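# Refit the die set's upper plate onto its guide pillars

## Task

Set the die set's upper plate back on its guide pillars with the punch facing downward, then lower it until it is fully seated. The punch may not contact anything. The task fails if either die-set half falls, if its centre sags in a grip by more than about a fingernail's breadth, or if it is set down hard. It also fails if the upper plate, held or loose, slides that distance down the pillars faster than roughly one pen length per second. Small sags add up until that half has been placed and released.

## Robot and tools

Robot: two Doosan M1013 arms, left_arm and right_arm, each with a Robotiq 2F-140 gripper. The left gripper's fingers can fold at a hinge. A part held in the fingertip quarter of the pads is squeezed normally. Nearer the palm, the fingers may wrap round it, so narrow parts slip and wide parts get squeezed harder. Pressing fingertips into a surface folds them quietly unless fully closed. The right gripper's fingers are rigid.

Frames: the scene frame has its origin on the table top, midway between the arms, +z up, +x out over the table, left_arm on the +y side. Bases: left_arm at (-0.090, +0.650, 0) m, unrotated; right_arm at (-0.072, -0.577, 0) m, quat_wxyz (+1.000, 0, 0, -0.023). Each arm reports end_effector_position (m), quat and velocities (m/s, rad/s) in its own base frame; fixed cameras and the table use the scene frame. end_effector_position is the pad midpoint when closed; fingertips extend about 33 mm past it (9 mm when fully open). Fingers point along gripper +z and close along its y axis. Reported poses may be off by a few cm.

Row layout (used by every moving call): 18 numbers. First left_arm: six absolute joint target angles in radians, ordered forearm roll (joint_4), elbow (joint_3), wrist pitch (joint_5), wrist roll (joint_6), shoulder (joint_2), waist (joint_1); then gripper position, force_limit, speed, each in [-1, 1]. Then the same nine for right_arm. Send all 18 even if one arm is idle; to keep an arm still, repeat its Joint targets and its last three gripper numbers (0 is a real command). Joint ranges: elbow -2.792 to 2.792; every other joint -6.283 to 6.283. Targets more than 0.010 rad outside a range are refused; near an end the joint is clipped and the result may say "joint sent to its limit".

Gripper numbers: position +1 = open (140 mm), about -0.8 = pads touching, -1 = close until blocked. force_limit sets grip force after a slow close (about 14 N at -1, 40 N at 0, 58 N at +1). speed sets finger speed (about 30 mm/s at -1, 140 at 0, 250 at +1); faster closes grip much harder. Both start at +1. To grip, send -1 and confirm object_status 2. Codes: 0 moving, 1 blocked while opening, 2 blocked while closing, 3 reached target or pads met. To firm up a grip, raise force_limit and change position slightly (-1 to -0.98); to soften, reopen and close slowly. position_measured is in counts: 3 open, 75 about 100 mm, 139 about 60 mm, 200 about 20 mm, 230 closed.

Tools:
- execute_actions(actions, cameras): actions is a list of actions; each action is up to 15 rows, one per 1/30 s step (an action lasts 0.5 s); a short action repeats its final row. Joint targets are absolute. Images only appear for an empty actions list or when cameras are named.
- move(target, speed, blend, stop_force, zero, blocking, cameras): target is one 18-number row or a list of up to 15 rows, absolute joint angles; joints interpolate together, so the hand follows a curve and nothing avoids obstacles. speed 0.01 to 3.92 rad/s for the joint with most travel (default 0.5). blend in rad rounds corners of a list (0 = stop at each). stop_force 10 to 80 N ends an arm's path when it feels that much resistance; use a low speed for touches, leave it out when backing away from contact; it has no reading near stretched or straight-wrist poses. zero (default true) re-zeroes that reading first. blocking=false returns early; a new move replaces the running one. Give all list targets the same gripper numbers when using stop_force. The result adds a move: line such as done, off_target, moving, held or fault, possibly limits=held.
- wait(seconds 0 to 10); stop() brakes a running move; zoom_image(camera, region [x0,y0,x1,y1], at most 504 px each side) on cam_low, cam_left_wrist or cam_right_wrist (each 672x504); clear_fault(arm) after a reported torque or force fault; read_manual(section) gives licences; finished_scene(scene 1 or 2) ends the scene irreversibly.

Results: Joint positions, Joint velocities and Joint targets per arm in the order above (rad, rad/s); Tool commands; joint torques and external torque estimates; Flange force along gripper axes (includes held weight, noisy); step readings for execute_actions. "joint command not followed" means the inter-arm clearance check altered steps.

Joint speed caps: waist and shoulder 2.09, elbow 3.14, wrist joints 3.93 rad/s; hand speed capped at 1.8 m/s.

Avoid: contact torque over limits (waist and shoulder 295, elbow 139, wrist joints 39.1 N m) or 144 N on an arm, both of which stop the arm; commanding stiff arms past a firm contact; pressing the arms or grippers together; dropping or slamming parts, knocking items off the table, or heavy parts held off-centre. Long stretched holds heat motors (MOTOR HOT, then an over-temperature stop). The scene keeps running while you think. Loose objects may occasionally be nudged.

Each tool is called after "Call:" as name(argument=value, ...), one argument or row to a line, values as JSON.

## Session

Call:
execute_actions(
  actions=[],
)

Call:
zoom_image(
  camera="cam_low",
  region=[90, 190, 290, 290],
)

Scene clock: 0.00 s.
left_arm: end_effector_position=(+0.3514, +0.2288, +0.2243) position_measured=3 object_status=3 end_effector_quat_wxyz=(-0.479, +0.550, +0.679, -0.087) | right_arm: end_effector_position=(+1.0662, -0.2083, +0.1012) position_measured=3 object_status=3 end_effector_quat_wxyz=(+0.044, +0.223, +0.974, -0.005)
Joint names: [forearm roll, elbow, wrist pitch, wrist roll, shoulder, waist]
Joint positions: left_arm=[0.513 1.97 1.793 -0.244 0.278 0.097] | right_arm=[-0.01 0.768 1.337 -1.341 0.949 -0.222]
Joint velocities: within noise
Joint torques (N m): no reading
External joint torques (N m): no reading
Flange force (N): no reading
Joint targets: left_arm=[0.513 1.970 1.793 -0.244 0.278 0.097] | right_arm=[-0.010 0.768 1.337 -1.341 0.949 -0.222]
Tool commands: left_gripper/position=+1.0 left_gripper/force_limit=+1.0 left_gripper/speed=+1.0 right_gripper/position=+1.0 right_gripper/force_limit=+1.0 right_gripper/speed=+1.0

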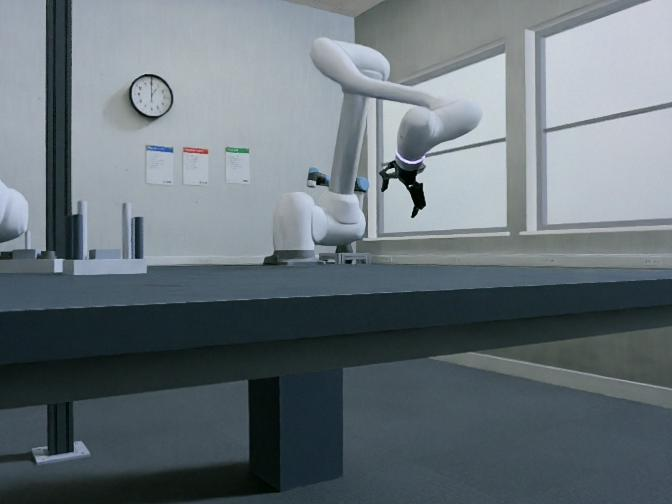

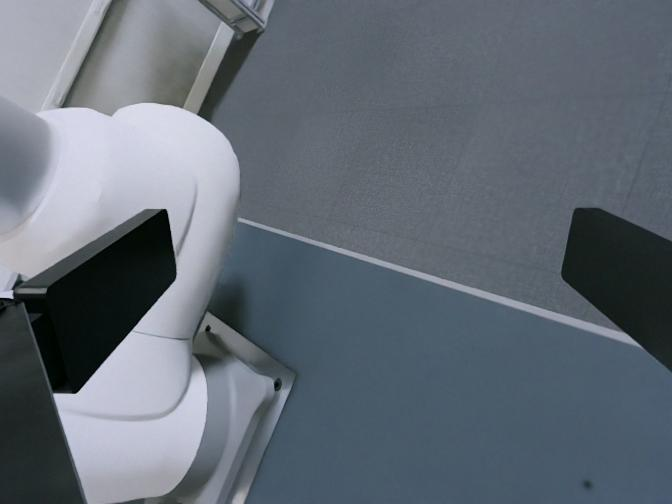

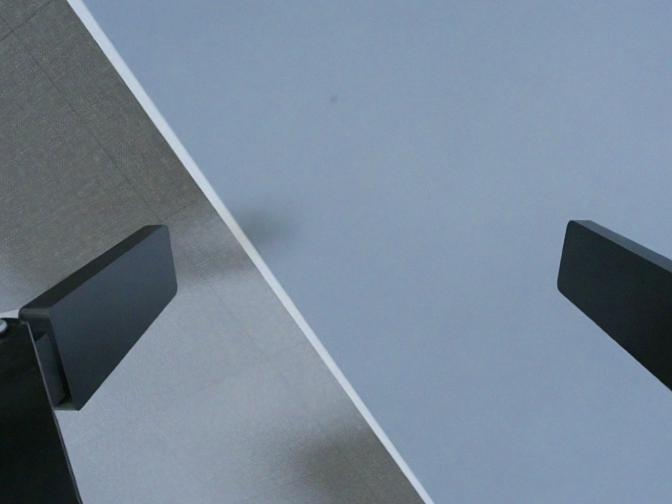

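Scaled by 2.520 from the camera's 672x504 image, which has a finer 960x720 frame.

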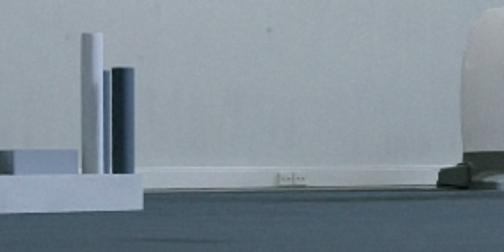

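Call:
move(
  target=[
    [0,1.5,1.35,0.8,-0.2,-0.3,1,1,1,-0.01,0.768,1.337,-1.341,0.949,-0.222,1,1,1],
    [0,0.9287,1.381,1.571,0.4834,-0.94,1,1,1,-0.01,0.768,1.337,-1.341,0.949,-0.222,1,1,1],
  ],
  speed=1.2,
  blend=[0.2,0],
  cameras=["all"],
)

Call:
zoom_image(
  camera="cam_low",
  region=[0, 190, 170, 290],
)

Scene clock: 22.93 s.
left_arm: end_effector_position=(+0.5905, -0.7497, +0.4775) position_measured=3 object_status=3 end_effector_quat_wxyz=(+0.079, +0.878, -0.446, +0.155) | right_arm: end_effector_position=(+1.0663, -0.2086, +0.1010) position_measured=3 object_status=3 end_effector_quat_wxyz=(+0.044, +0.223, +0.974, -0.005)
Joint names: [forearm roll, elbow, wrist pitch, wrist roll, shoulder, waist]
Joint positions: left_arm=[0 0.928 1.381 1.571 0.483 -0.94] | right_arm=[-0.01 0.768 1.337 -1.341 0.949 -0.222]
Joint torques (N m): left_arm=[4.17 -43.87 -0.87 -0.04 -96.63 -0.88] | right_arm=[3.78 -41.08 -0.19 -0.31 -127.21 -1.16]
External joint torques (N m): left_arm=[0.08 1.45 -0.11 0.04 6.27 0.71] | right_arm=[0.44 -0.58 -0.01 0.31 1.5 0.33]
Flange force (N): left_arm=[7.0 -1.2 4.2] | right_arm=[-5.6 2.1 0.4]
Joint targets: left_arm=[0.000 0.929 1.381 1.571 0.483 -0.940] | right_arm=[-0.010 0.768 1.337 -1.341 0.949 -0.222]
move: done

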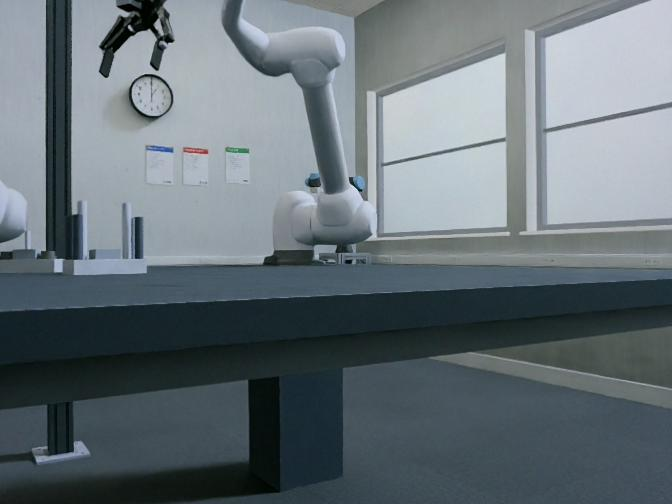

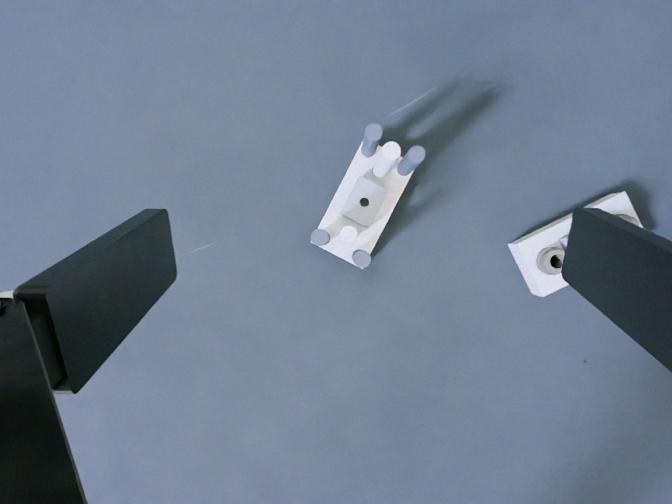

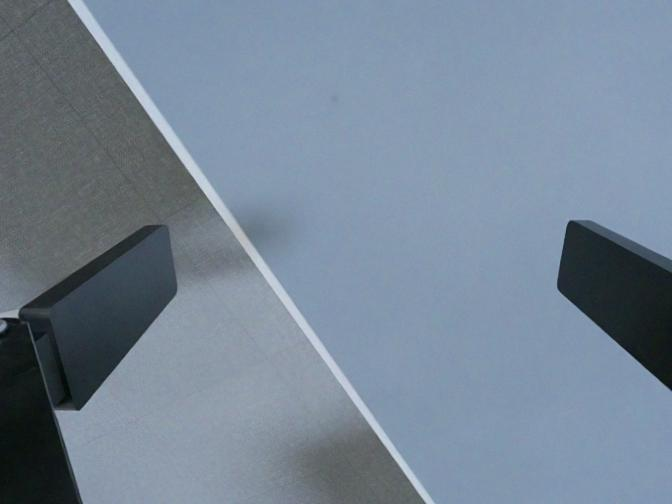

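Scaled by 2.965 from the camera's 672x504 image, which has a finer 960x720 frame.

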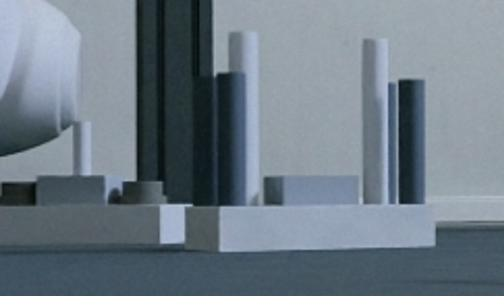

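Call:
move(
  target=[0,0.9537,1.34,1.571,0.4994,-1.1335,1,1,1,-0.01,0.768,1.337,-1.341,0.949,-0.222,1,1,1],
  speed=0.6,
  cameras=["cam_left_wrist"],
)

Call:
zoom_image(
  camera="cam_left_wrist",
  region=[230, 100, 560, 400],
)

Scene clock: 46.83 s.
left_arm: end_effector_position=(+0.4403, -0.8601, +0.4498) position_measured=3 object_status=3 end_effector_quat_wxyz=(+0.093, +0.831, -0.529, +0.146) | right_arm: end_effector_position=(+1.0663, -0.2086, +0.1010) position_measured=3 object_status=3 end_effector_quat_wxyz=(+0.044, +0.223, +0.974, -0.005)
Joint names: [forearm roll, elbow, wrist pitch, wrist roll, shoulder, waist]
Joint positions: left_arm=[0 0.954 1.34 1.571 0.499 -1.133] | right_arm=[-0.01 0.768 1.337 -1.341 0.949 -0.222]
Joint torques (N m): left_arm=[4.23 -44.4 -0.9 -0.07 -98.45 -0.74] | right_arm=[3.83 -40.68 -0.25 -0.29 -127.56 -1.23]
External joint torques (N m): left_arm=[0.07 1.44 -0.08 0.07 5.53 0.39] | right_arm=[0.44 -1.2 0.06 0.29 1.17 1.34]
Flange force (N): left_arm=[5.4 -0.8 4.1] | right_arm=[-7.5 3.6 -0.4]
Joint targets: left_arm=[0.000 0.954 1.340 1.571 0.499 -1.133] | right_arm=[-0.010 0.768 1.337 -1.341 0.949 -0.222]
move: done
Images, in order (width x height): cam_left_wrist 672x504.

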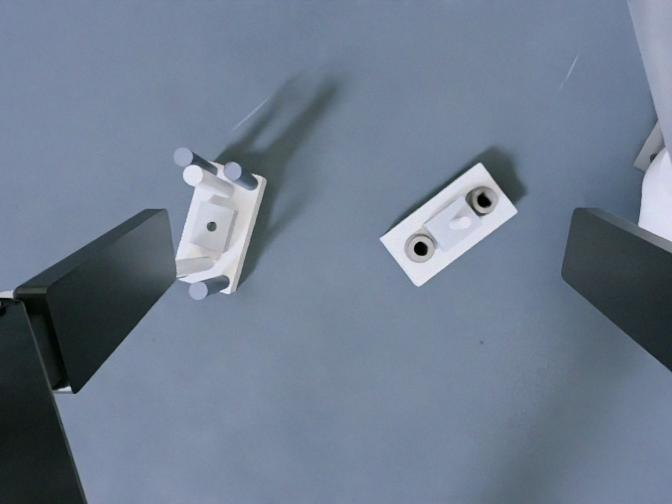

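Scaled by 1.527 from the camera's 672x504 image, which has a finer 960x720 frame.

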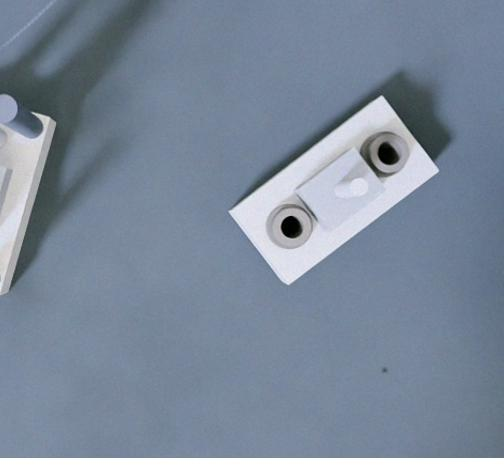

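Call:
move(
  target=[
    [0,1.5,1.35,1.571,-0.2,-0.9,1,1,1,-0.05,1.5,1.4,-1.4,0.2,-0.1,1,1,1],
    [0,1.5,1.35,1.571,-0.2,-0.9,1,1,1,-0.1,1.65,1.4,-1.5,0.0,0.6,1,1,1],
    [0,1.5,1.35,1.571,-0.2,-0.9,1,1,1,-0.2565,1.6918,2.0997,-1.7627,0.6374,0.9005,1,1,1],
  ],
  speed=1.0,
  blend=[0.15,0.1,0],
  cameras=["all"],
)

Scene clock: 145.20 s.
left_arm: end_effector_position=(+0.3828, -0.4269, +0.6165) position_measured=3 object_status=3 end_effector_quat_wxyz=(+0.106, +0.873, -0.422, +0.219) | right_arm: end_effector_position=(+0.3170, +0.3382, +0.1801) position_measured=3 object_status=3 end_effector_quat_wxyz=(-0.514, -0.425, +0.670, -0.326)
Joint names: [forearm roll, elbow, wrist pitch, wrist roll, shoulder, waist]
Joint positions: left_arm=[0 1.5 1.35 1.571 -0.2 -0.9] | right_arm=[-0.256 1.692 2.1 -1.763 0.637 0.901]
Joint torques (N m): left_arm=[4.07 -43.32 -1.24 -0.05 -24.65 -0.43] | right_arm=[2.21 -26.15 2.57 -0.3 -90.28 -1.23]
External joint torques (N m): left_arm=[0.1 1.39 -0.09 0.05 3.48 0.4] | right_arm=[0.39 -1.07 0.02 0.29 1.14 1.12]
Flange force (N): left_arm=[2.5 -1.3 3.3] | right_arm=[-2.1 1.6 -3.7]
Joint targets: left_arm=[0.000 1.500 1.350 1.571 -0.200 -0.900] | right_arm=[-0.256 1.692 2.100 -1.763 0.637 0.900]
move: done

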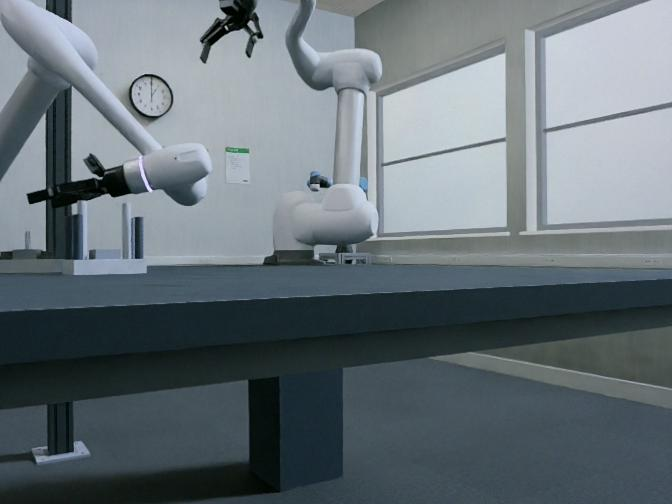

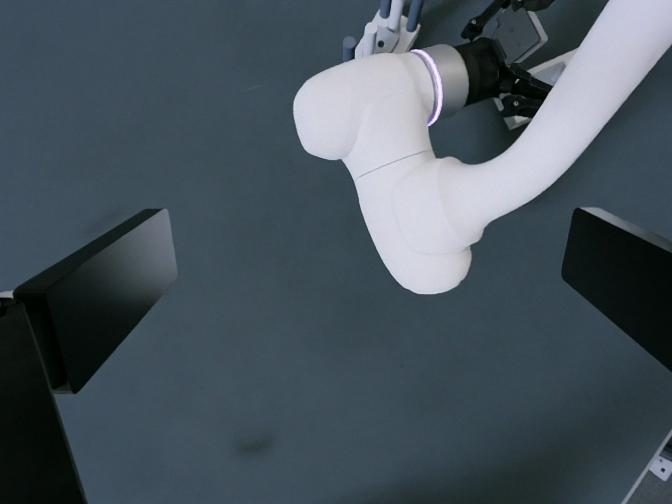

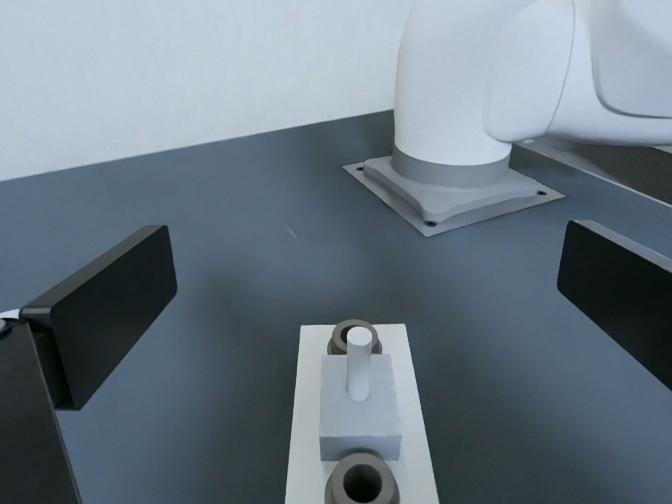

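Call:
move(
  target=[
    [0,1.5,1.35,1.571,-0.2,-0.9,1,1,1,-0.2296,1.7186,1.8949,-1.7043,0.8226,0.9042,1,-1,-1],
    [0,1.5,1.35,1.571,-0.2,-0.9,1,1,1,-0.2296,1.7186,1.8949,-1.7043,0.8226,0.9042,-1,-1,-1],
    [0,1.5,1.35,1.571,-0.2,-0.9,1,1,1,-0.2296,1.7186,1.8949,-1.7043,0.8226,0.9042,0.4,-1,-0.8],
    [0,1.5,1.35,1.571,-0.2,-0.9,1,1,1,-0.2296,1.7186,1.8949,-1.7043,0.8226,0.9042,-1,1,0.4],
  ],
  speed=0.25,
  cameras=["all"],
)

Call:
zoom_image(
  camera="cam_low",
  region=[0, 180, 200, 290],
)

Scene clock: 189.50 s.
left_arm: end_effector_position=(+0.3828, -0.4269, +0.6165) position_measured=3 object_status=3 end_effector_quat_wxyz=(+0.106, +0.873, -0.422, +0.219) | right_arm: end_effector_position=(+0.3119, +0.3362, +0.0270) position_measured=112 object_status=2 end_effector_quat_wxyz=(-0.514, -0.425, +0.670, -0.326)
Joint names: [forearm roll, elbow, wrist pitch, wrist roll, shoulder, waist]
Joint positions: left_arm=[0 1.5 1.35 1.571 -0.2 -0.9] | right_arm=[-0.23 1.719 1.895 -1.704 0.823 0.904]
Joint torques (N m): left_arm=[4.07 -43.3 -1.25 -0.09 -24.8 -0.47] | right_arm=[2.08 -18.14 2.01 -0.38 -95.72 0.04]
External joint torques (N m): left_arm=[0.08 1.38 -0.08 0.09 3.73 0.3] | right_arm=[-0.04 -2.18 0.65 0.38 -1.04 0.03]
Flange force (N): left_arm=[2.9 -1.2 3.3] | right_arm=[0.5 -0.5 -5.0]
Joint targets: left_arm=[0.000 1.500 1.350 1.571 -0.200 -0.900] | right_arm=[-0.230 1.719 1.895 -1.704 0.823 0.904]
move: done

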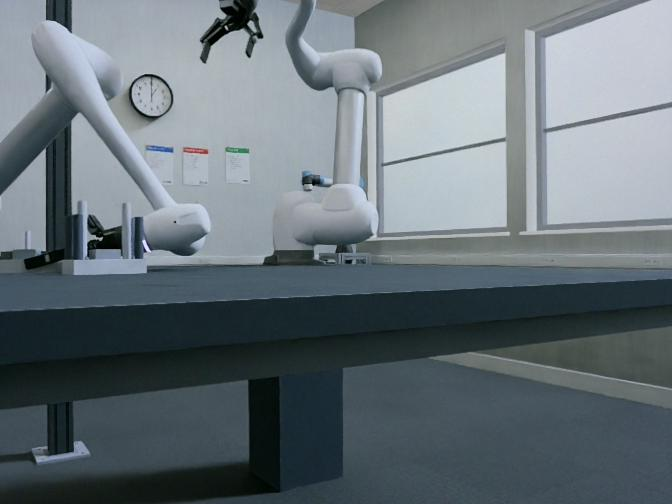

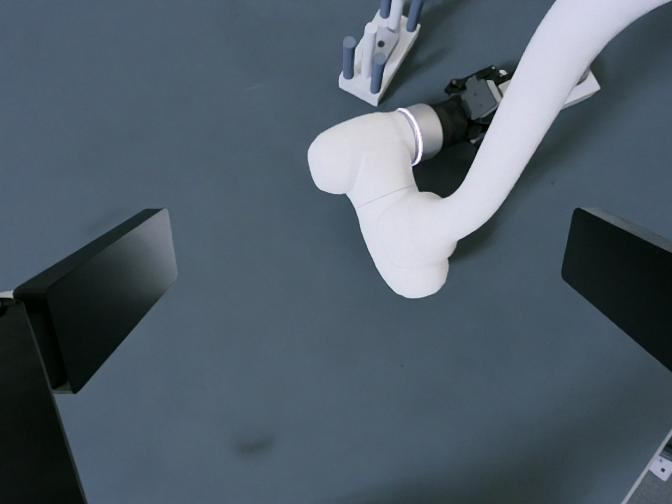

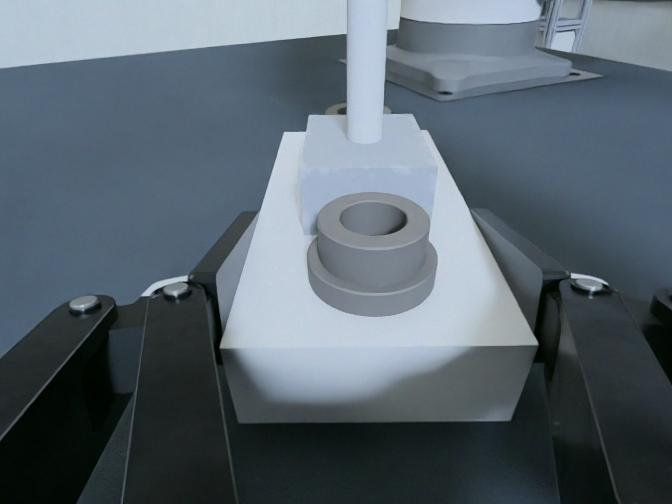

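Scaled by 2.520 from the camera's 672x504 image, which has a finer 960x720 frame.

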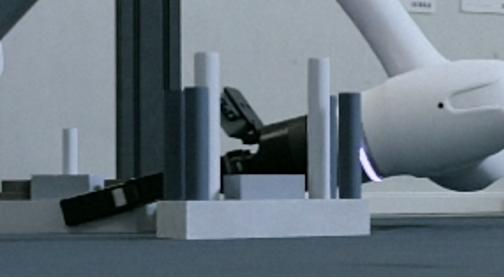

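Call:
move(
  target=[
    [0,1.5,1.35,1.571,-0.2,-0.9,1,1,1,-0.2565,1.6918,2.0997,-1.7627,0.6374,0.9005,-1,1,0.4],
    [0,1.5,1.35,1.571,-0.2,-0.9,1,1,1,0,1.8668,1.1567,-1.5708,-0.1437,0,-1,1,0.4],
    [0,1.5,1.35,1.571,-0.2,-0.9,1,1,1,0,1.5892,1.6789,1.5708,0.1353,0,-1,1,0.4],
    [0,1.5,1.35,1.571,-0.2,-0.9,1,1,1,0,1.8495,1.3038,1.5708,0.2501,0,-1,1,0.4],
  ],
  speed=[0.25,0.5,0.9,0.3],
  blend=[0.03,0.05,0.05,0],
  cameras=["all"],
)

Scene clock: 255.87 s.
left_arm: end_effector_position=(+0.3828, -0.4269, +0.6165) position_measured=3 object_status=3 end_effector_quat_wxyz=(+0.106, +0.873, -0.422, +0.219) | right_arm: end_effector_position=(+0.5501, +0.0345, +0.1500) position_measured=112 object_status=2 end_effector_quat_wxyz=(+0.000, +0.991, +0.000, -0.131)
Joint names: [forearm roll, elbow, wrist pitch, wrist roll, shoulder, waist]
Joint positions: left_arm=[0 1.5 1.35 1.571 -0.2 -0.9] | right_arm=[0 1.849 1.304 1.571 0.25 0]
Joint torques (N m): left_arm=[4.08 -43.38 -1.24 -0.05 -24.71 -0.54] | right_arm=[3.26 -41.63 2.23 -0.26 -72.61 -1.26]
External joint torques (N m): left_arm=[0.07 1.48 -0.1 0.05 3.74 0.34] | right_arm=[0.46 5.99 -1.57 0.26 11.29 0.95]
Flange force (N): left_arm=[2.8 -1.2 3.5] | right_arm=[8.7 -2.3 16.4]
Joint targets: left_arm=[0.000 1.500 1.350 1.571 -0.200 -0.900] | right_arm=[0.000 1.850 1.304 1.571 0.250 0.000]
move: done

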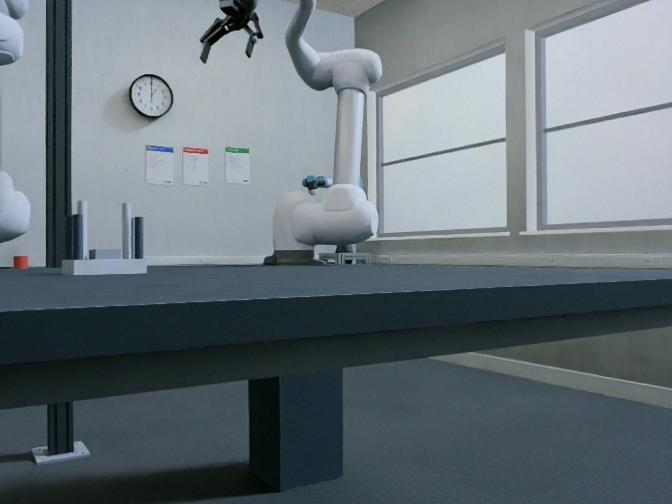

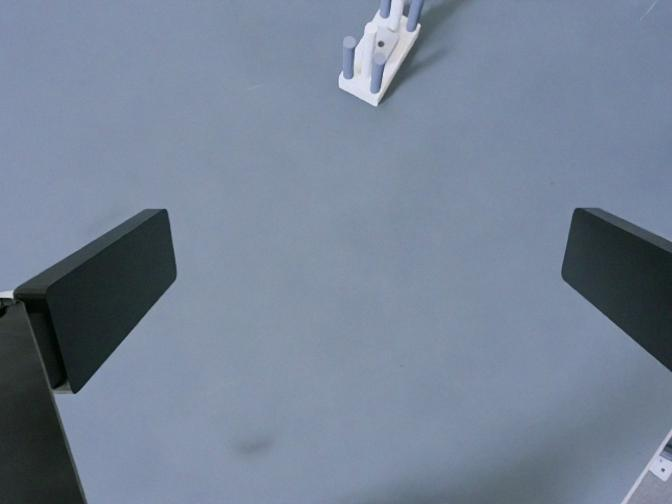

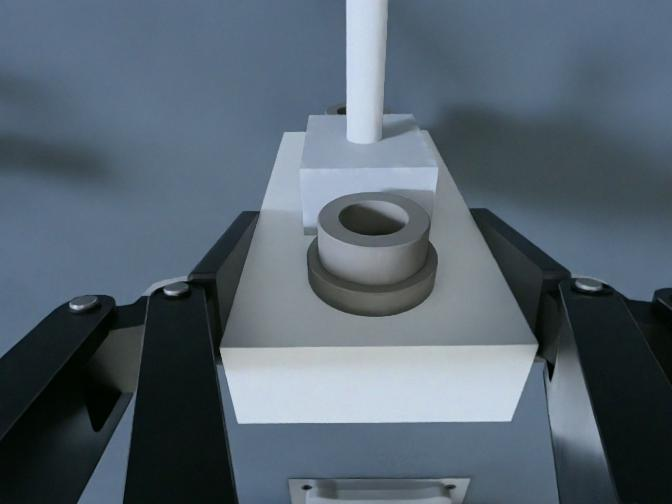

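Call:
move(
  target=[0,1.5,1.35,1.571,-0.2,-0.9,1,1,1,0,1.8873,1.2279,1.5708,0.2882,0,-1,1,0.4],
  speed=0.04,
  stop_force=10,
)

Scene clock: 266.80 s.
left_arm: end_effector_position=(+0.3828, -0.4269, +0.6165) position_measured=3 object_status=3 end_effector_quat_wxyz=(+0.106, +0.873, -0.422, +0.219) | right_arm: end_effector_position=(+0.5504, +0.0345, +0.1189) position_measured=112 object_status=2 end_effector_quat_wxyz=(+0.000, +0.991, +0.000, -0.130)
Joint names: [forearm roll, elbow, wrist pitch, wrist roll, shoulder, waist]
Joint positions: left_arm=[0 1.5 1.35 1.571 -0.2 -0.9] | right_arm=[0 1.877 1.248 1.571 0.278 0]
Joint torques (N m): left_arm=[4.08 -43.38 -1.26 -0.06 -24.67 -0.4] | right_arm=[2.7 -22.92 -3.09 -0.56 -46.22 -2.83]
External joint torques (N m): left_arm=[0.09 1.47 -0.08 0.06 3.58 0.34] | right_arm=[0.9 -11.49 3.75 0.56 -16.75 2.88]
Flange force (N): left_arm=[2.5 -1.2 3.4] | right_arm=[-8.0 -5.7 -31.4]
Joint targets: left_arm=[0.000 1.500 1.350 1.571 -0.200 -0.900] | right_arm=[0.000 1.877 1.248 1.571 0.278 0.000]
move: contact (right_arm); right_arm: the wrist pitch is farthest, 0.020 rad from its target

Call:
move(
  target=[
    [0,1.5,1.35,1.571,-0.2,-0.9,1,1,1,0,1.8769,1.2488,1.5708,0.2778,0,-1,1,0.4],
    [0,1.5,1.35,1.571,-0.2,-0.9,1,1,1,0,1.8769,1.2488,1.5708,0.2778,0,0.4,1,-1],
    [0,1.5,1.35,1.571,-0.2,-0.9,1,1,1,0,2.0976,0.8698,1.5708,0.0869,0,0.4,1,-1],
    [0,1.5,1.35,1.571,-0.2,-0.9,1,1,1,0,2.0976,0.8698,1.5708,0.0869,0,-1,1,0.0],
  ],
  speed=[0.05,0.2,0.2,0.2],
  cameras=["cam_right_wrist"],
)

Scene clock: 286.97 s.
left_arm: end_effector_position=(+0.3828, -0.4269, +0.6165) position_measured=3 object_status=3 end_effector_quat_wxyz=(+0.106, +0.873, -0.422, +0.219) | right_arm: end_effector_position=(+0.5398, +0.0345, +0.1170) position_measured=111 object_status=2 end_effector_quat_wxyz=(+0.000, +0.999, +0.000, +0.044)
Joint names: [forearm roll, elbow, wrist pitch, wrist roll, shoulder, waist]
Joint positions: left_arm=[0 1.5 1.35 1.571 -0.2 -0.9] | right_arm=[0 2.098 0.87 1.571 0.087 0]
Joint torques (N m): left_arm=[4.06 -43.32 -1.25 -0.06 -24.83 -0.42] | right_arm=[2.63 -32.48 -0.42 -0.26 -43.14 -2.19]
External joint torques (N m): left_arm=[0.12 1.28 -0.08 0.06 3.29 0.42] | right_arm=[0.91 -2.28 0.13 0.26 -1.01 2.26]
Flange force (N): left_arm=[2.5 -1.3 3.1] | right_arm=[2.7 -4.9 -3.4]
Joint targets: left_arm=[0.000 1.500 1.350 1.571 -0.200 -0.900] | right_arm=[0.000 2.098 0.870 1.571 0.087 0.000]
move: done
Images, in order (width x height): cam_right_wrist 672x504.

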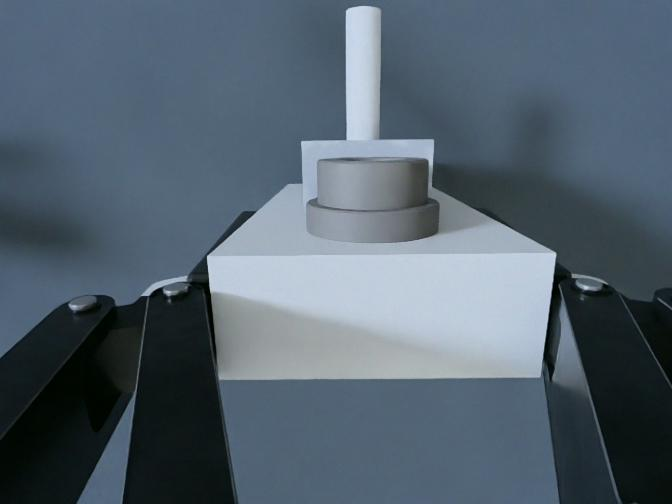

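Call:
move(
  target=[
    [0,1.5,1.35,1.571,-0.2,-0.9,1,1,1,0,1.7172,1.4126,1.5708,-0.0755,0,-1,1,0.0],
    [0,1.5,1.35,1.571,-0.2,-0.9,1,1,1,1.4273,1.8966,1.6109,2.4637,0.3442,0.0816,-1,1,0.0],
    [0,1.2024,1.1012,1.571,0.4894,-0.947,1,1,1,1.4219,1.9709,1.5731,2.2089,0.5273,0.0816,-1,1,0.0],
  ],
  speed=[0.3,0.6,0.35],
  blend=[0.05,0.02,0],
  cameras=["all"],
)

Call:
zoom_image(
  camera="cam_left_wrist",
  region=[310, 205, 374, 269],
)

Call:
move(
  target=[0,0.9392,1.2005,1.571,0.6533,-0.9895,1,1,1,1.4219,1.9709,1.5731,2.2089,0.5273,0.0816,-1,1,0.0],
  speed=0.4,
  cameras=["cam_left_wrist"],
)

Call:
zoom_image(
  camera="cam_left_wrist",
  region=[310, 205, 374, 269],
)

Scene clock: 344.70 s.
left_arm: end_effector_position=(+0.5888, -0.7591, +0.3197) position_measured=3 object_status=3 end_effector_quat_wxyz=(+0.079, +0.876, -0.449, +0.154) | right_arm: end_effector_position=(+0.5757, +0.4116, +0.2121) position_measured=111 object_status=2 end_effector_quat_wxyz=(-0.427, +0.571, -0.466, -0.524)
Joint names: [forearm roll, elbow, wrist pitch, wrist roll, shoulder, waist]
Joint positions: left_arm=[0 1.202 1.101 1.571 0.49 -0.947] | right_arm=[1.422 1.971 1.573 2.209 0.527 0.082]
Joint torques (N m): left_arm=[4.19 -44.11 -0.9 -0.08 -97.23 -0.66] | right_arm=[5.38 -33.04 7.41 -0.3 -92.71 -1.21]
External joint torques (N m): left_arm=[0.12 1.15 -0.08 0.08 5.14 0.65] | right_arm=[-3.36 4.72 -5.2 0.3 11.9 1.26]
Flange force (N): left_arm=[4.4 -1.0 4.7] | right_arm=[18.5 -2.8 4.0]
Joint targets: left_arm=[0.000 1.202 1.101 1.571 0.489 -0.947] | right_arm=[1.422 1.971 1.573 2.209 0.527 0.082]
move: done

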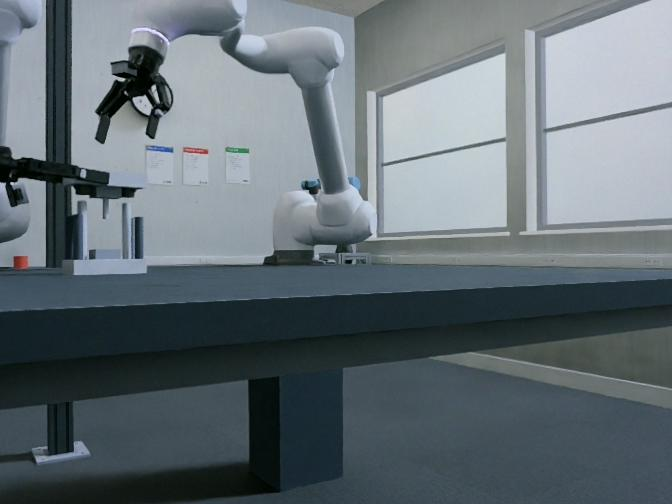

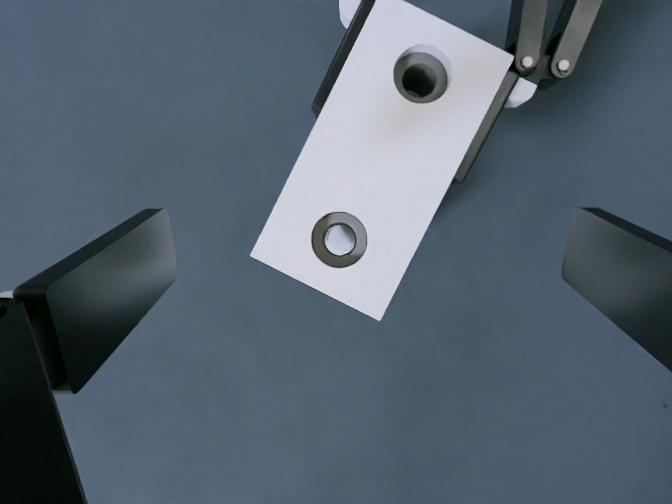

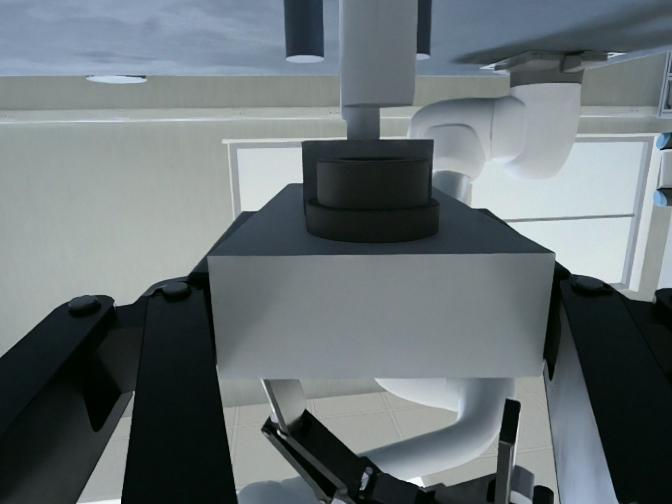

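Scaled by 7.875 from the camera's 672x504 image, which has a finer 960x720 frame.

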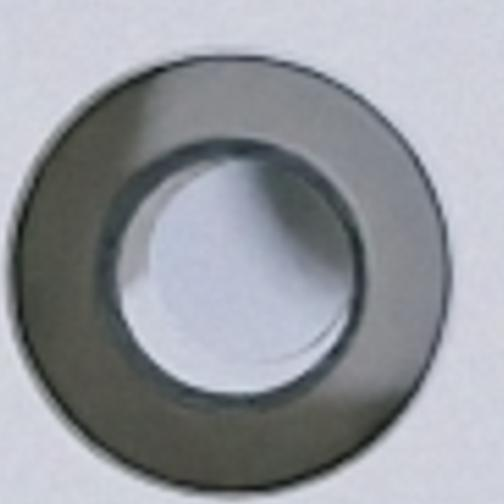

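Scene clock: 345.73 s.
left_arm: end_effector_position=(+0.6050, -0.8580, +0.3201) position_measured=3 object_status=3 end_effector_quat_wxyz=(+0.082, +0.867, -0.468, +0.153) | right_arm: end_effector_position=(+0.5758, +0.4116, +0.2121) position_measured=111 object_status=2 end_effector_quat_wxyz=(-0.427, +0.571, -0.466, -0.524)
Joint names: [forearm roll, elbow, wrist pitch, wrist roll, shoulder, waist]
Joint positions: left_arm=[0 0.939 1.2 1.571 0.653 -0.99] | right_arm=[1.422 1.971 1.573 2.209 0.527 0.082]
Joint torques (N m): left_arm=[4.25 -44.64 -0.88 -0.05 -112.54 -0.64] | right_arm=[5.43 -32.44 7.36 -0.29 -91.99 -0.73]
External joint torques (N m): left_arm=[0.09 1.39 -0.1 0.05 5.83 0.81] | right_arm=[-3.42 4.2 -5.15 0.3 11.42 0.79]
Flange force (N): left_arm=[5.5 -1.1 5.0] | right_arm=[17.8 -3.2 3.1]
Joint targets: left_arm=[0.000 0.939 1.200 1.571 0.653 -0.990] | right_arm=[1.422 1.971 1.573 2.209 0.527 0.082]
move: done
Images, in order (width x height): cam_left_wrist 672x504.

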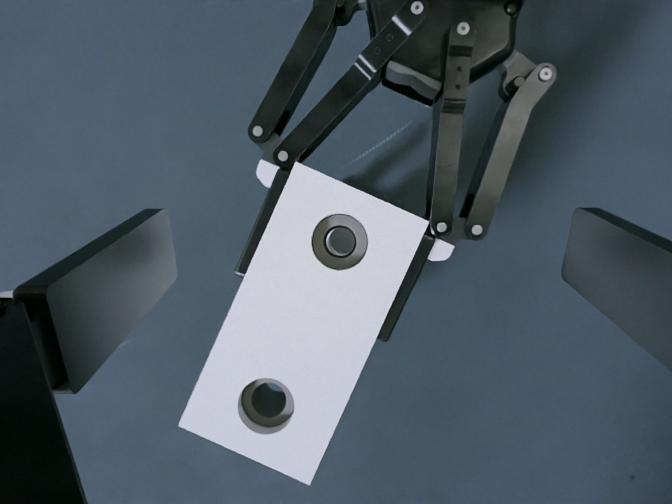

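Scaled by 7.875 from the camera's 672x504 image, which has a finer 960x720 frame.

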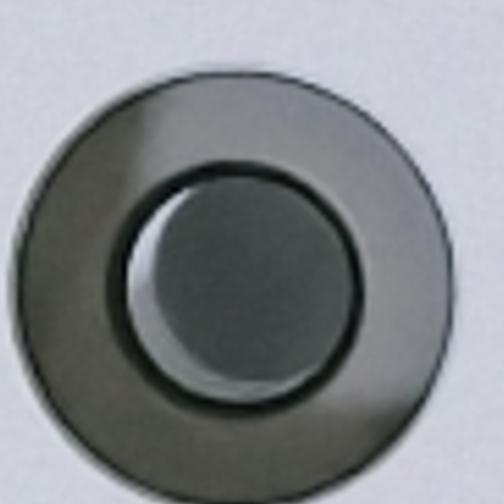

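Call:
move(
  target=[0,0.9392,1.2005,1.571,0.6533,-0.9895,1,1,1,1.4196,1.9751,1.5724,2.1934,0.5384,0.0789,-1,1,0.0],
  speed=0.05,
  cameras=["cam_left_wrist"],
)

Call:
zoom_image(
  camera="cam_left_wrist",
  region=[310, 205, 374, 269],
)

Call:
move(
  target=[0,1.2024,1.1012,1.571,0.4894,-0.947,1,1,1,1.4196,1.9751,1.5724,2.1934,0.5384,0.0789,-1,1,0.0],
  speed=0.4,
  cameras=["cam_left_wrist"],
)

Call:
zoom_image(
  camera="cam_left_wrist",
  region=[310, 205, 374, 269],
)

Scene clock: 406.57 s.
left_arm: end_effector_position=(+0.6050, -0.8580, +0.3202) position_measured=3 object_status=3 end_effector_quat_wxyz=(+0.082, +0.867, -0.468, +0.153) | right_arm: end_effector_position=(+0.5750, +0.4098, +0.2035) position_measured=111 object_status=2 end_effector_quat_wxyz=(-0.427, +0.571, -0.466, -0.524)
Joint names: [forearm roll, elbow, wrist pitch, wrist roll, shoulder, waist]
Joint positions: left_arm=[0 0.939 1.201 1.571 0.653 -0.989] | right_arm=[1.42 1.975 1.572 2.193 0.538 0.079]
Joint torques (N m): left_arm=[4.26 -44.49 -0.86 -0.02 -112.68 -0.63] | right_arm=[5.37 -32.06 7.5 -0.28 -93.15 -0.98]
External joint torques (N m): left_arm=[0.08 1.14 -0.12 0.02 5.67 0.7] | right_arm=[-3.38 4.16 -5.26 0.28 11.52 1.07]
Flange force (N): left_arm=[6.1 -1.0 4.8] | right_arm=[18.0 -3.2 3.5]
Joint targets: left_arm=[0.000 0.939 1.200 1.571 0.653 -0.990] | right_arm=[1.420 1.975 1.572 2.193 0.538 0.079]
move: done
Images, in order (width x height): cam_left_wrist 672x504.

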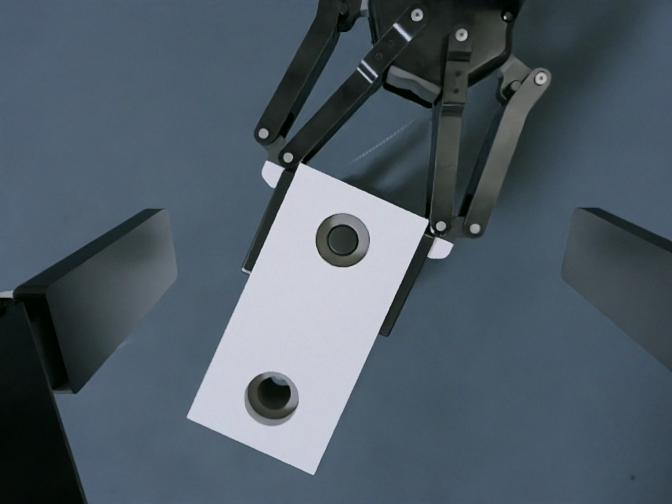

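Scaled by 7.875 from the camera's 672x504 image, which has a finer 960x720 frame.

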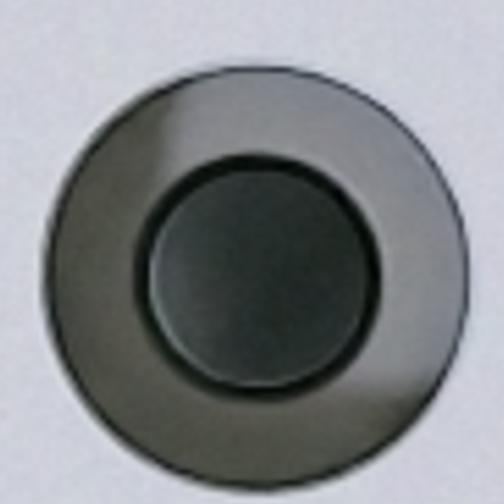

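Scene clock: 407.60 s.
left_arm: end_effector_position=(+0.5888, -0.7590, +0.3197) position_measured=3 object_status=3 end_effector_quat_wxyz=(+0.079, +0.876, -0.449, +0.154) | right_arm: end_effector_position=(+0.5750, +0.4098, +0.2035) position_measured=111 object_status=2 end_effector_quat_wxyz=(-0.427, +0.571, -0.466, -0.524)
Joint names: [forearm roll, elbow, wrist pitch, wrist roll, shoulder, waist]
Joint positions: left_arm=[0 1.202 1.101 1.571 0.489 -0.947] | right_arm=[1.42 1.975 1.572 2.193 0.538 0.079]
Joint torques (N m): left_arm=[4.2 -43.98 -0.89 -0.05 -97.6 -0.18] | right_arm=[5.29 -31.98 7.35 -0.27 -93.22 -0.97]
External joint torques (N m): left_arm=[0.09 1.1 -0.09 0.05 5.76 0.05] | right_arm=[-3.3 4.08 -5.11 0.27 11.87 0.96]
Flange force (N): left_arm=[5.5 -0.4 5.2] | right_arm=[18.5 -3.7 3.4]
Joint targets: left_arm=[0.000 1.202 1.101 1.571 0.489 -0.947] | right_arm=[1.420 1.975 1.572 2.193 0.538 0.079]
move: done
Images, in order (width x height): cam_left_wrist 672x504.

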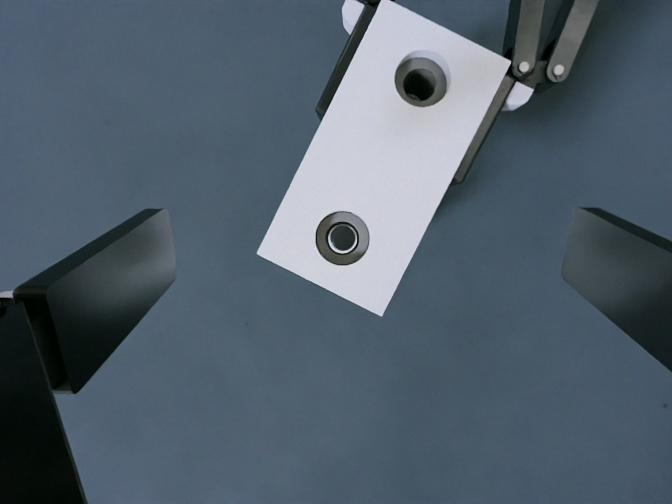

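Scaled by 7.875 from the camera's 672x504 image, which has a finer 960x720 frame.

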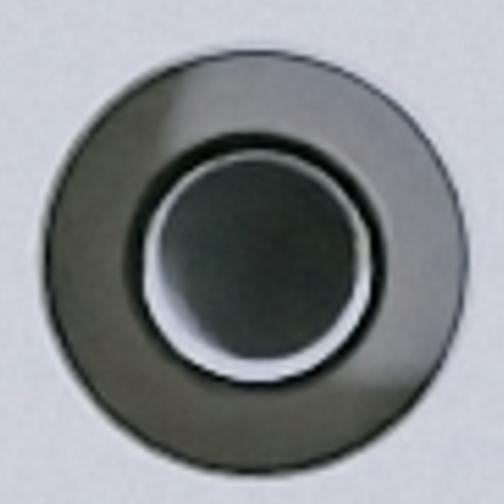

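Call:
move(
  target=[0,1.2024,1.1012,1.571,0.4894,-0.947,1,1,1,1.4197,1.9807,1.5657,2.1493,0.5774,0.0783,-1,1,0.0],
  speed=0.02,
  stop_force=15,
  cameras=["cam_left_wrist","cam_right_wrist"],
)

Call:
zoom_image(
  camera="cam_left_wrist",
  region=[310, 205, 374, 269],
)

Scene clock: 442.73 s.
left_arm: end_effector_position=(+0.5887, -0.7590, +0.3197) position_measured=3 object_status=3 end_effector_quat_wxyz=(+0.079, +0.876, -0.449, +0.154) | right_arm: end_effector_position=(+0.5753, +0.4097, +0.1968) position_measured=111 object_status=2 end_effector_quat_wxyz=(-0.427, +0.571, -0.466, -0.524)
Joint names: [forearm roll, elbow, wrist pitch, wrist roll, shoulder, waist]
Joint positions: left_arm=[0 1.202 1.101 1.571 0.489 -0.947] | right_arm=[1.42 1.976 1.571 2.182 0.548 0.079]
Joint torques (N m): left_arm=[4.18 -44.29 -0.86 -0.05 -97.28 -0.68] | right_arm=[4.43 -30.57 6.99 -0.29 -92.54 -0.89]
External joint torques (N m): left_arm=[0.11 1.46 -0.12 0.05 5.65 0.27] | right_arm=[-2.48 3.17 -4.74 0.29 11.07 0.92]
Flange force (N): left_arm=[4.2 -0.6 5.3] | right_arm=[17.0 -4.7 3.7]
Joint targets: left_arm=[0.000 1.202 1.101 1.571 0.489 -0.947] | right_arm=[1.420 1.976 1.571 2.182 0.548 0.079]
move: contact (right_arm); right_arm: the wrist roll is farthest, 0.033 rad from its target
Images, in order (width x height): cam_left_wrist 672x504, cam_right_wrist 672x504.

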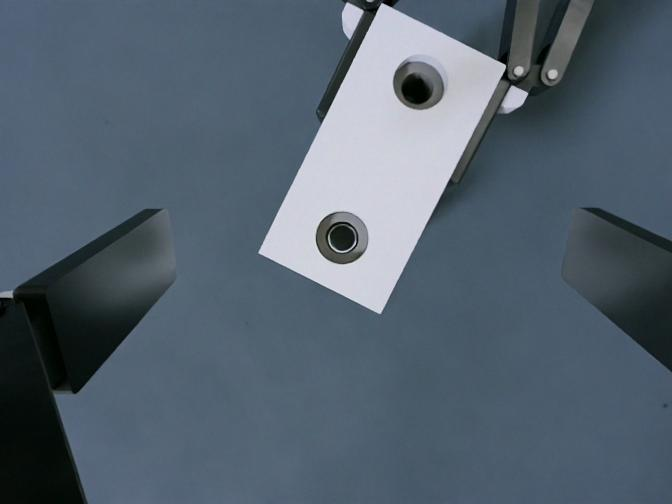

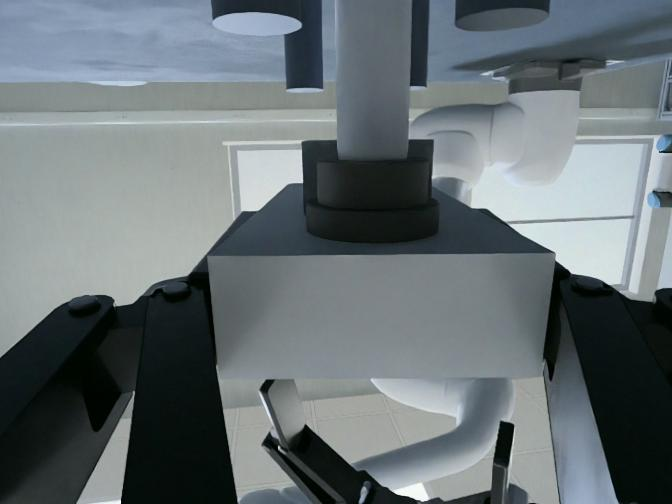

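Scaled by 7.875 from the camera's 672x504 image, which has a finer 960x720 frame.

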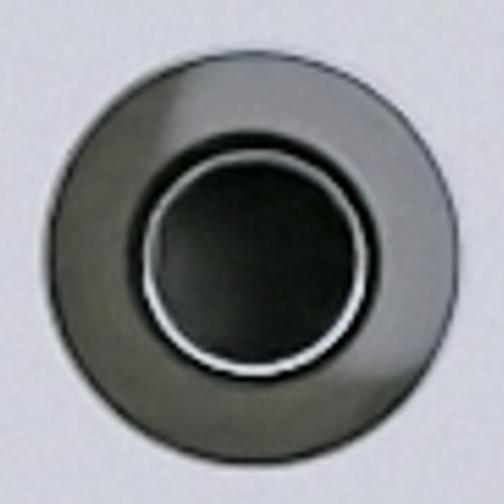

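Call:
move(
  target=[0,0.9392,1.2005,1.571,0.6533,-0.9895,1,1,1,1.4196,1.9762,1.5709,2.1840,0.5467,0.0786,-1,1,0.0],
  speed=0.4,
  cameras=["cam_left_wrist"],
)

Call:
zoom_image(
  camera="cam_left_wrist",
  region=[310, 205, 374, 269],
)

Call:
zoom_image(
  camera="cam_left_wrist",
  region=[325, 220, 361, 256],
)

Scene clock: 456.87 s.
left_arm: end_effector_position=(+0.6050, -0.8580, +0.3202) position_measured=3 object_status=3 end_effector_quat_wxyz=(+0.082, +0.867, -0.468, +0.153) | right_arm: end_effector_position=(+0.5753, +0.4097, +0.1977) position_measured=111 object_status=2 end_effector_quat_wxyz=(-0.427, +0.571, -0.466, -0.523)
Joint names: [forearm roll, elbow, wrist pitch, wrist roll, shoulder, waist]
Joint positions: left_arm=[0 0.939 1.2 1.571 0.653 -0.99] | right_arm=[1.42 1.976 1.571 2.184 0.547 0.079]
Joint torques (N m): left_arm=[4.23 -44.53 -0.89 -0.08 -112.41 -0.35] | right_arm=[5.21 -31.84 7.51 -0.31 -93.62 -0.97]
External joint torques (N m): left_arm=[0.11 1.42 -0.09 0.08 6.12 0.55] | right_arm=[-3.23 4.3 -5.26 0.31 12.04 0.73]
Flange force (N): left_arm=[5.9 -0.9 5.2] | right_arm=[18.8 -3.2 3.2]
Joint targets: left_arm=[0.000 0.939 1.200 1.571 0.653 -0.990] | right_arm=[1.420 1.976 1.571 2.184 0.547 0.079]
move: done
Images, in order (width x height): cam_left_wrist 672x504.

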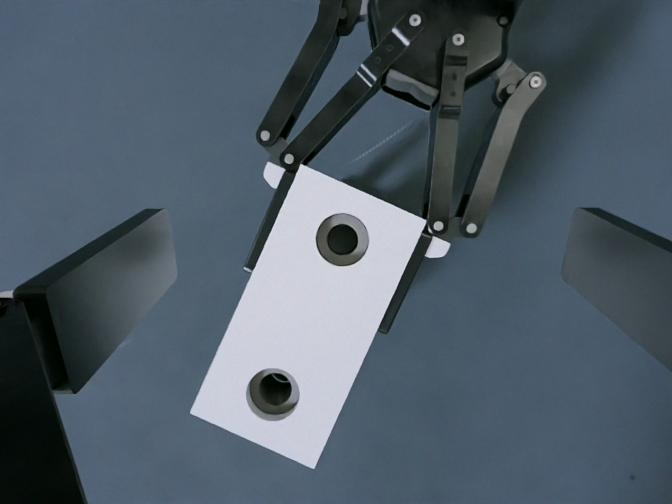

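Scaled by 7.875 from the camera's 672x504 image, which has a finer 960x720 frame.

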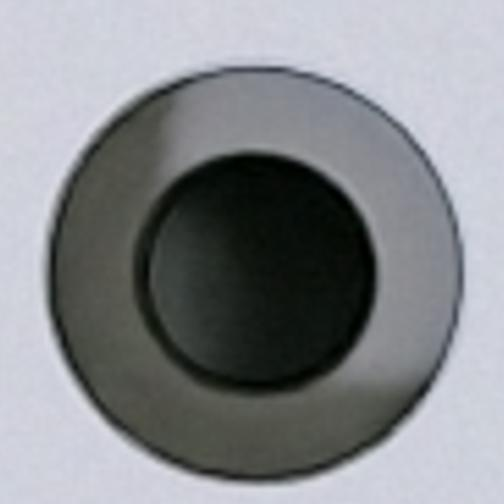

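Scaled by 14.000 from the camera's 672x504 image, which has a finer 960x720 frame.

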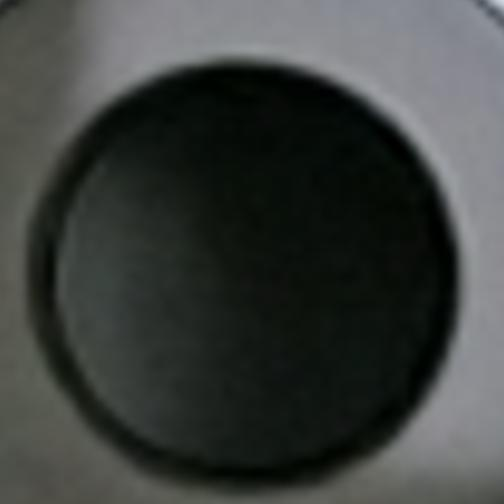

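Call:
move(
  target=[0,0.9392,1.2005,1.571,0.6533,-0.9895,1,1,1,1.4197,1.9807,1.5657,2.1493,0.5774,0.0786,-1,1,0.0],
  speed=0.02,
  stop_force=22,
  cameras=["cam_left_wrist"],
)

Call:
zoom_image(
  camera="cam_left_wrist",
  region=[325, 220, 361, 256],
)

Scene clock: 471.27 s.
left_arm: end_effector_position=(+0.6050, -0.8580, +0.3202) position_measured=3 object_status=3 end_effector_quat_wxyz=(+0.082, +0.867, -0.468, +0.153) | right_arm: end_effector_position=(+0.5754, +0.4097, +0.1960) position_measured=111 object_status=2 end_effector_quat_wxyz=(-0.427, +0.571, -0.466, -0.523)
Joint names: [forearm roll, elbow, wrist pitch, wrist roll, shoulder, waist]
Joint positions: left_arm=[0 0.939 1.201 1.571 0.653 -0.989] | right_arm=[1.42 1.976 1.571 2.181 0.549 0.079]
Joint torques (N m): left_arm=[4.21 -44.54 -0.89 -0.06 -112.53 -0.36] | right_arm=[2.22 -26.66 -1.24 -0.64 -75.79 1.31]
External joint torques (N m): left_arm=[0.1 1.38 -0.1 0.06 6.15 -0.1] | right_arm=[-0.27 -0.75 3.49 0.64 -5.87 -1.42]
Flange force (N): left_arm=[6.1 -0.2 5.2] | right_arm=[-10.0 3.9 -6.1]
Joint targets: left_arm=[0.000 0.939 1.200 1.571 0.653 -0.990] | right_arm=[1.420 1.976 1.571 2.181 0.549 0.079]
move: contact (right_arm); right_arm: the wrist roll is farthest, 0.031 rad from its target
Images, in order (width x height): cam_left_wrist 672x504.

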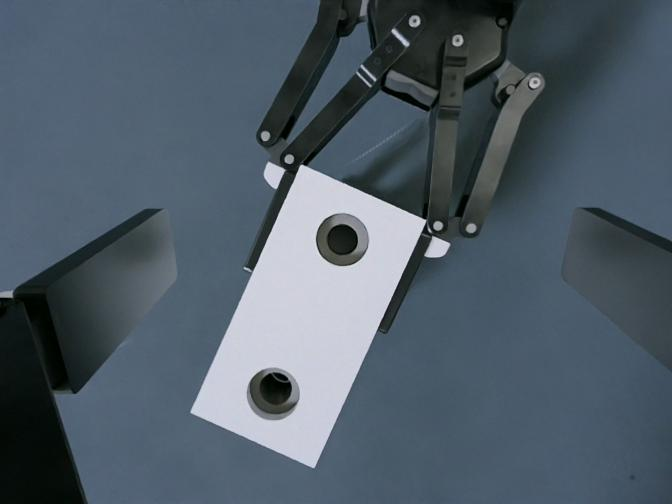

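Scaled by 14.000 from the camera's 672x504 image, which has a finer 960x720 frame.

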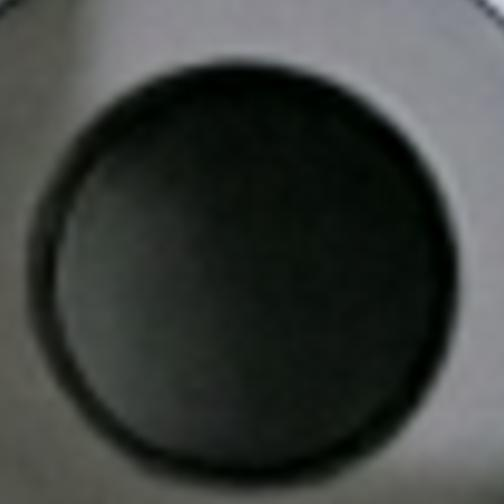

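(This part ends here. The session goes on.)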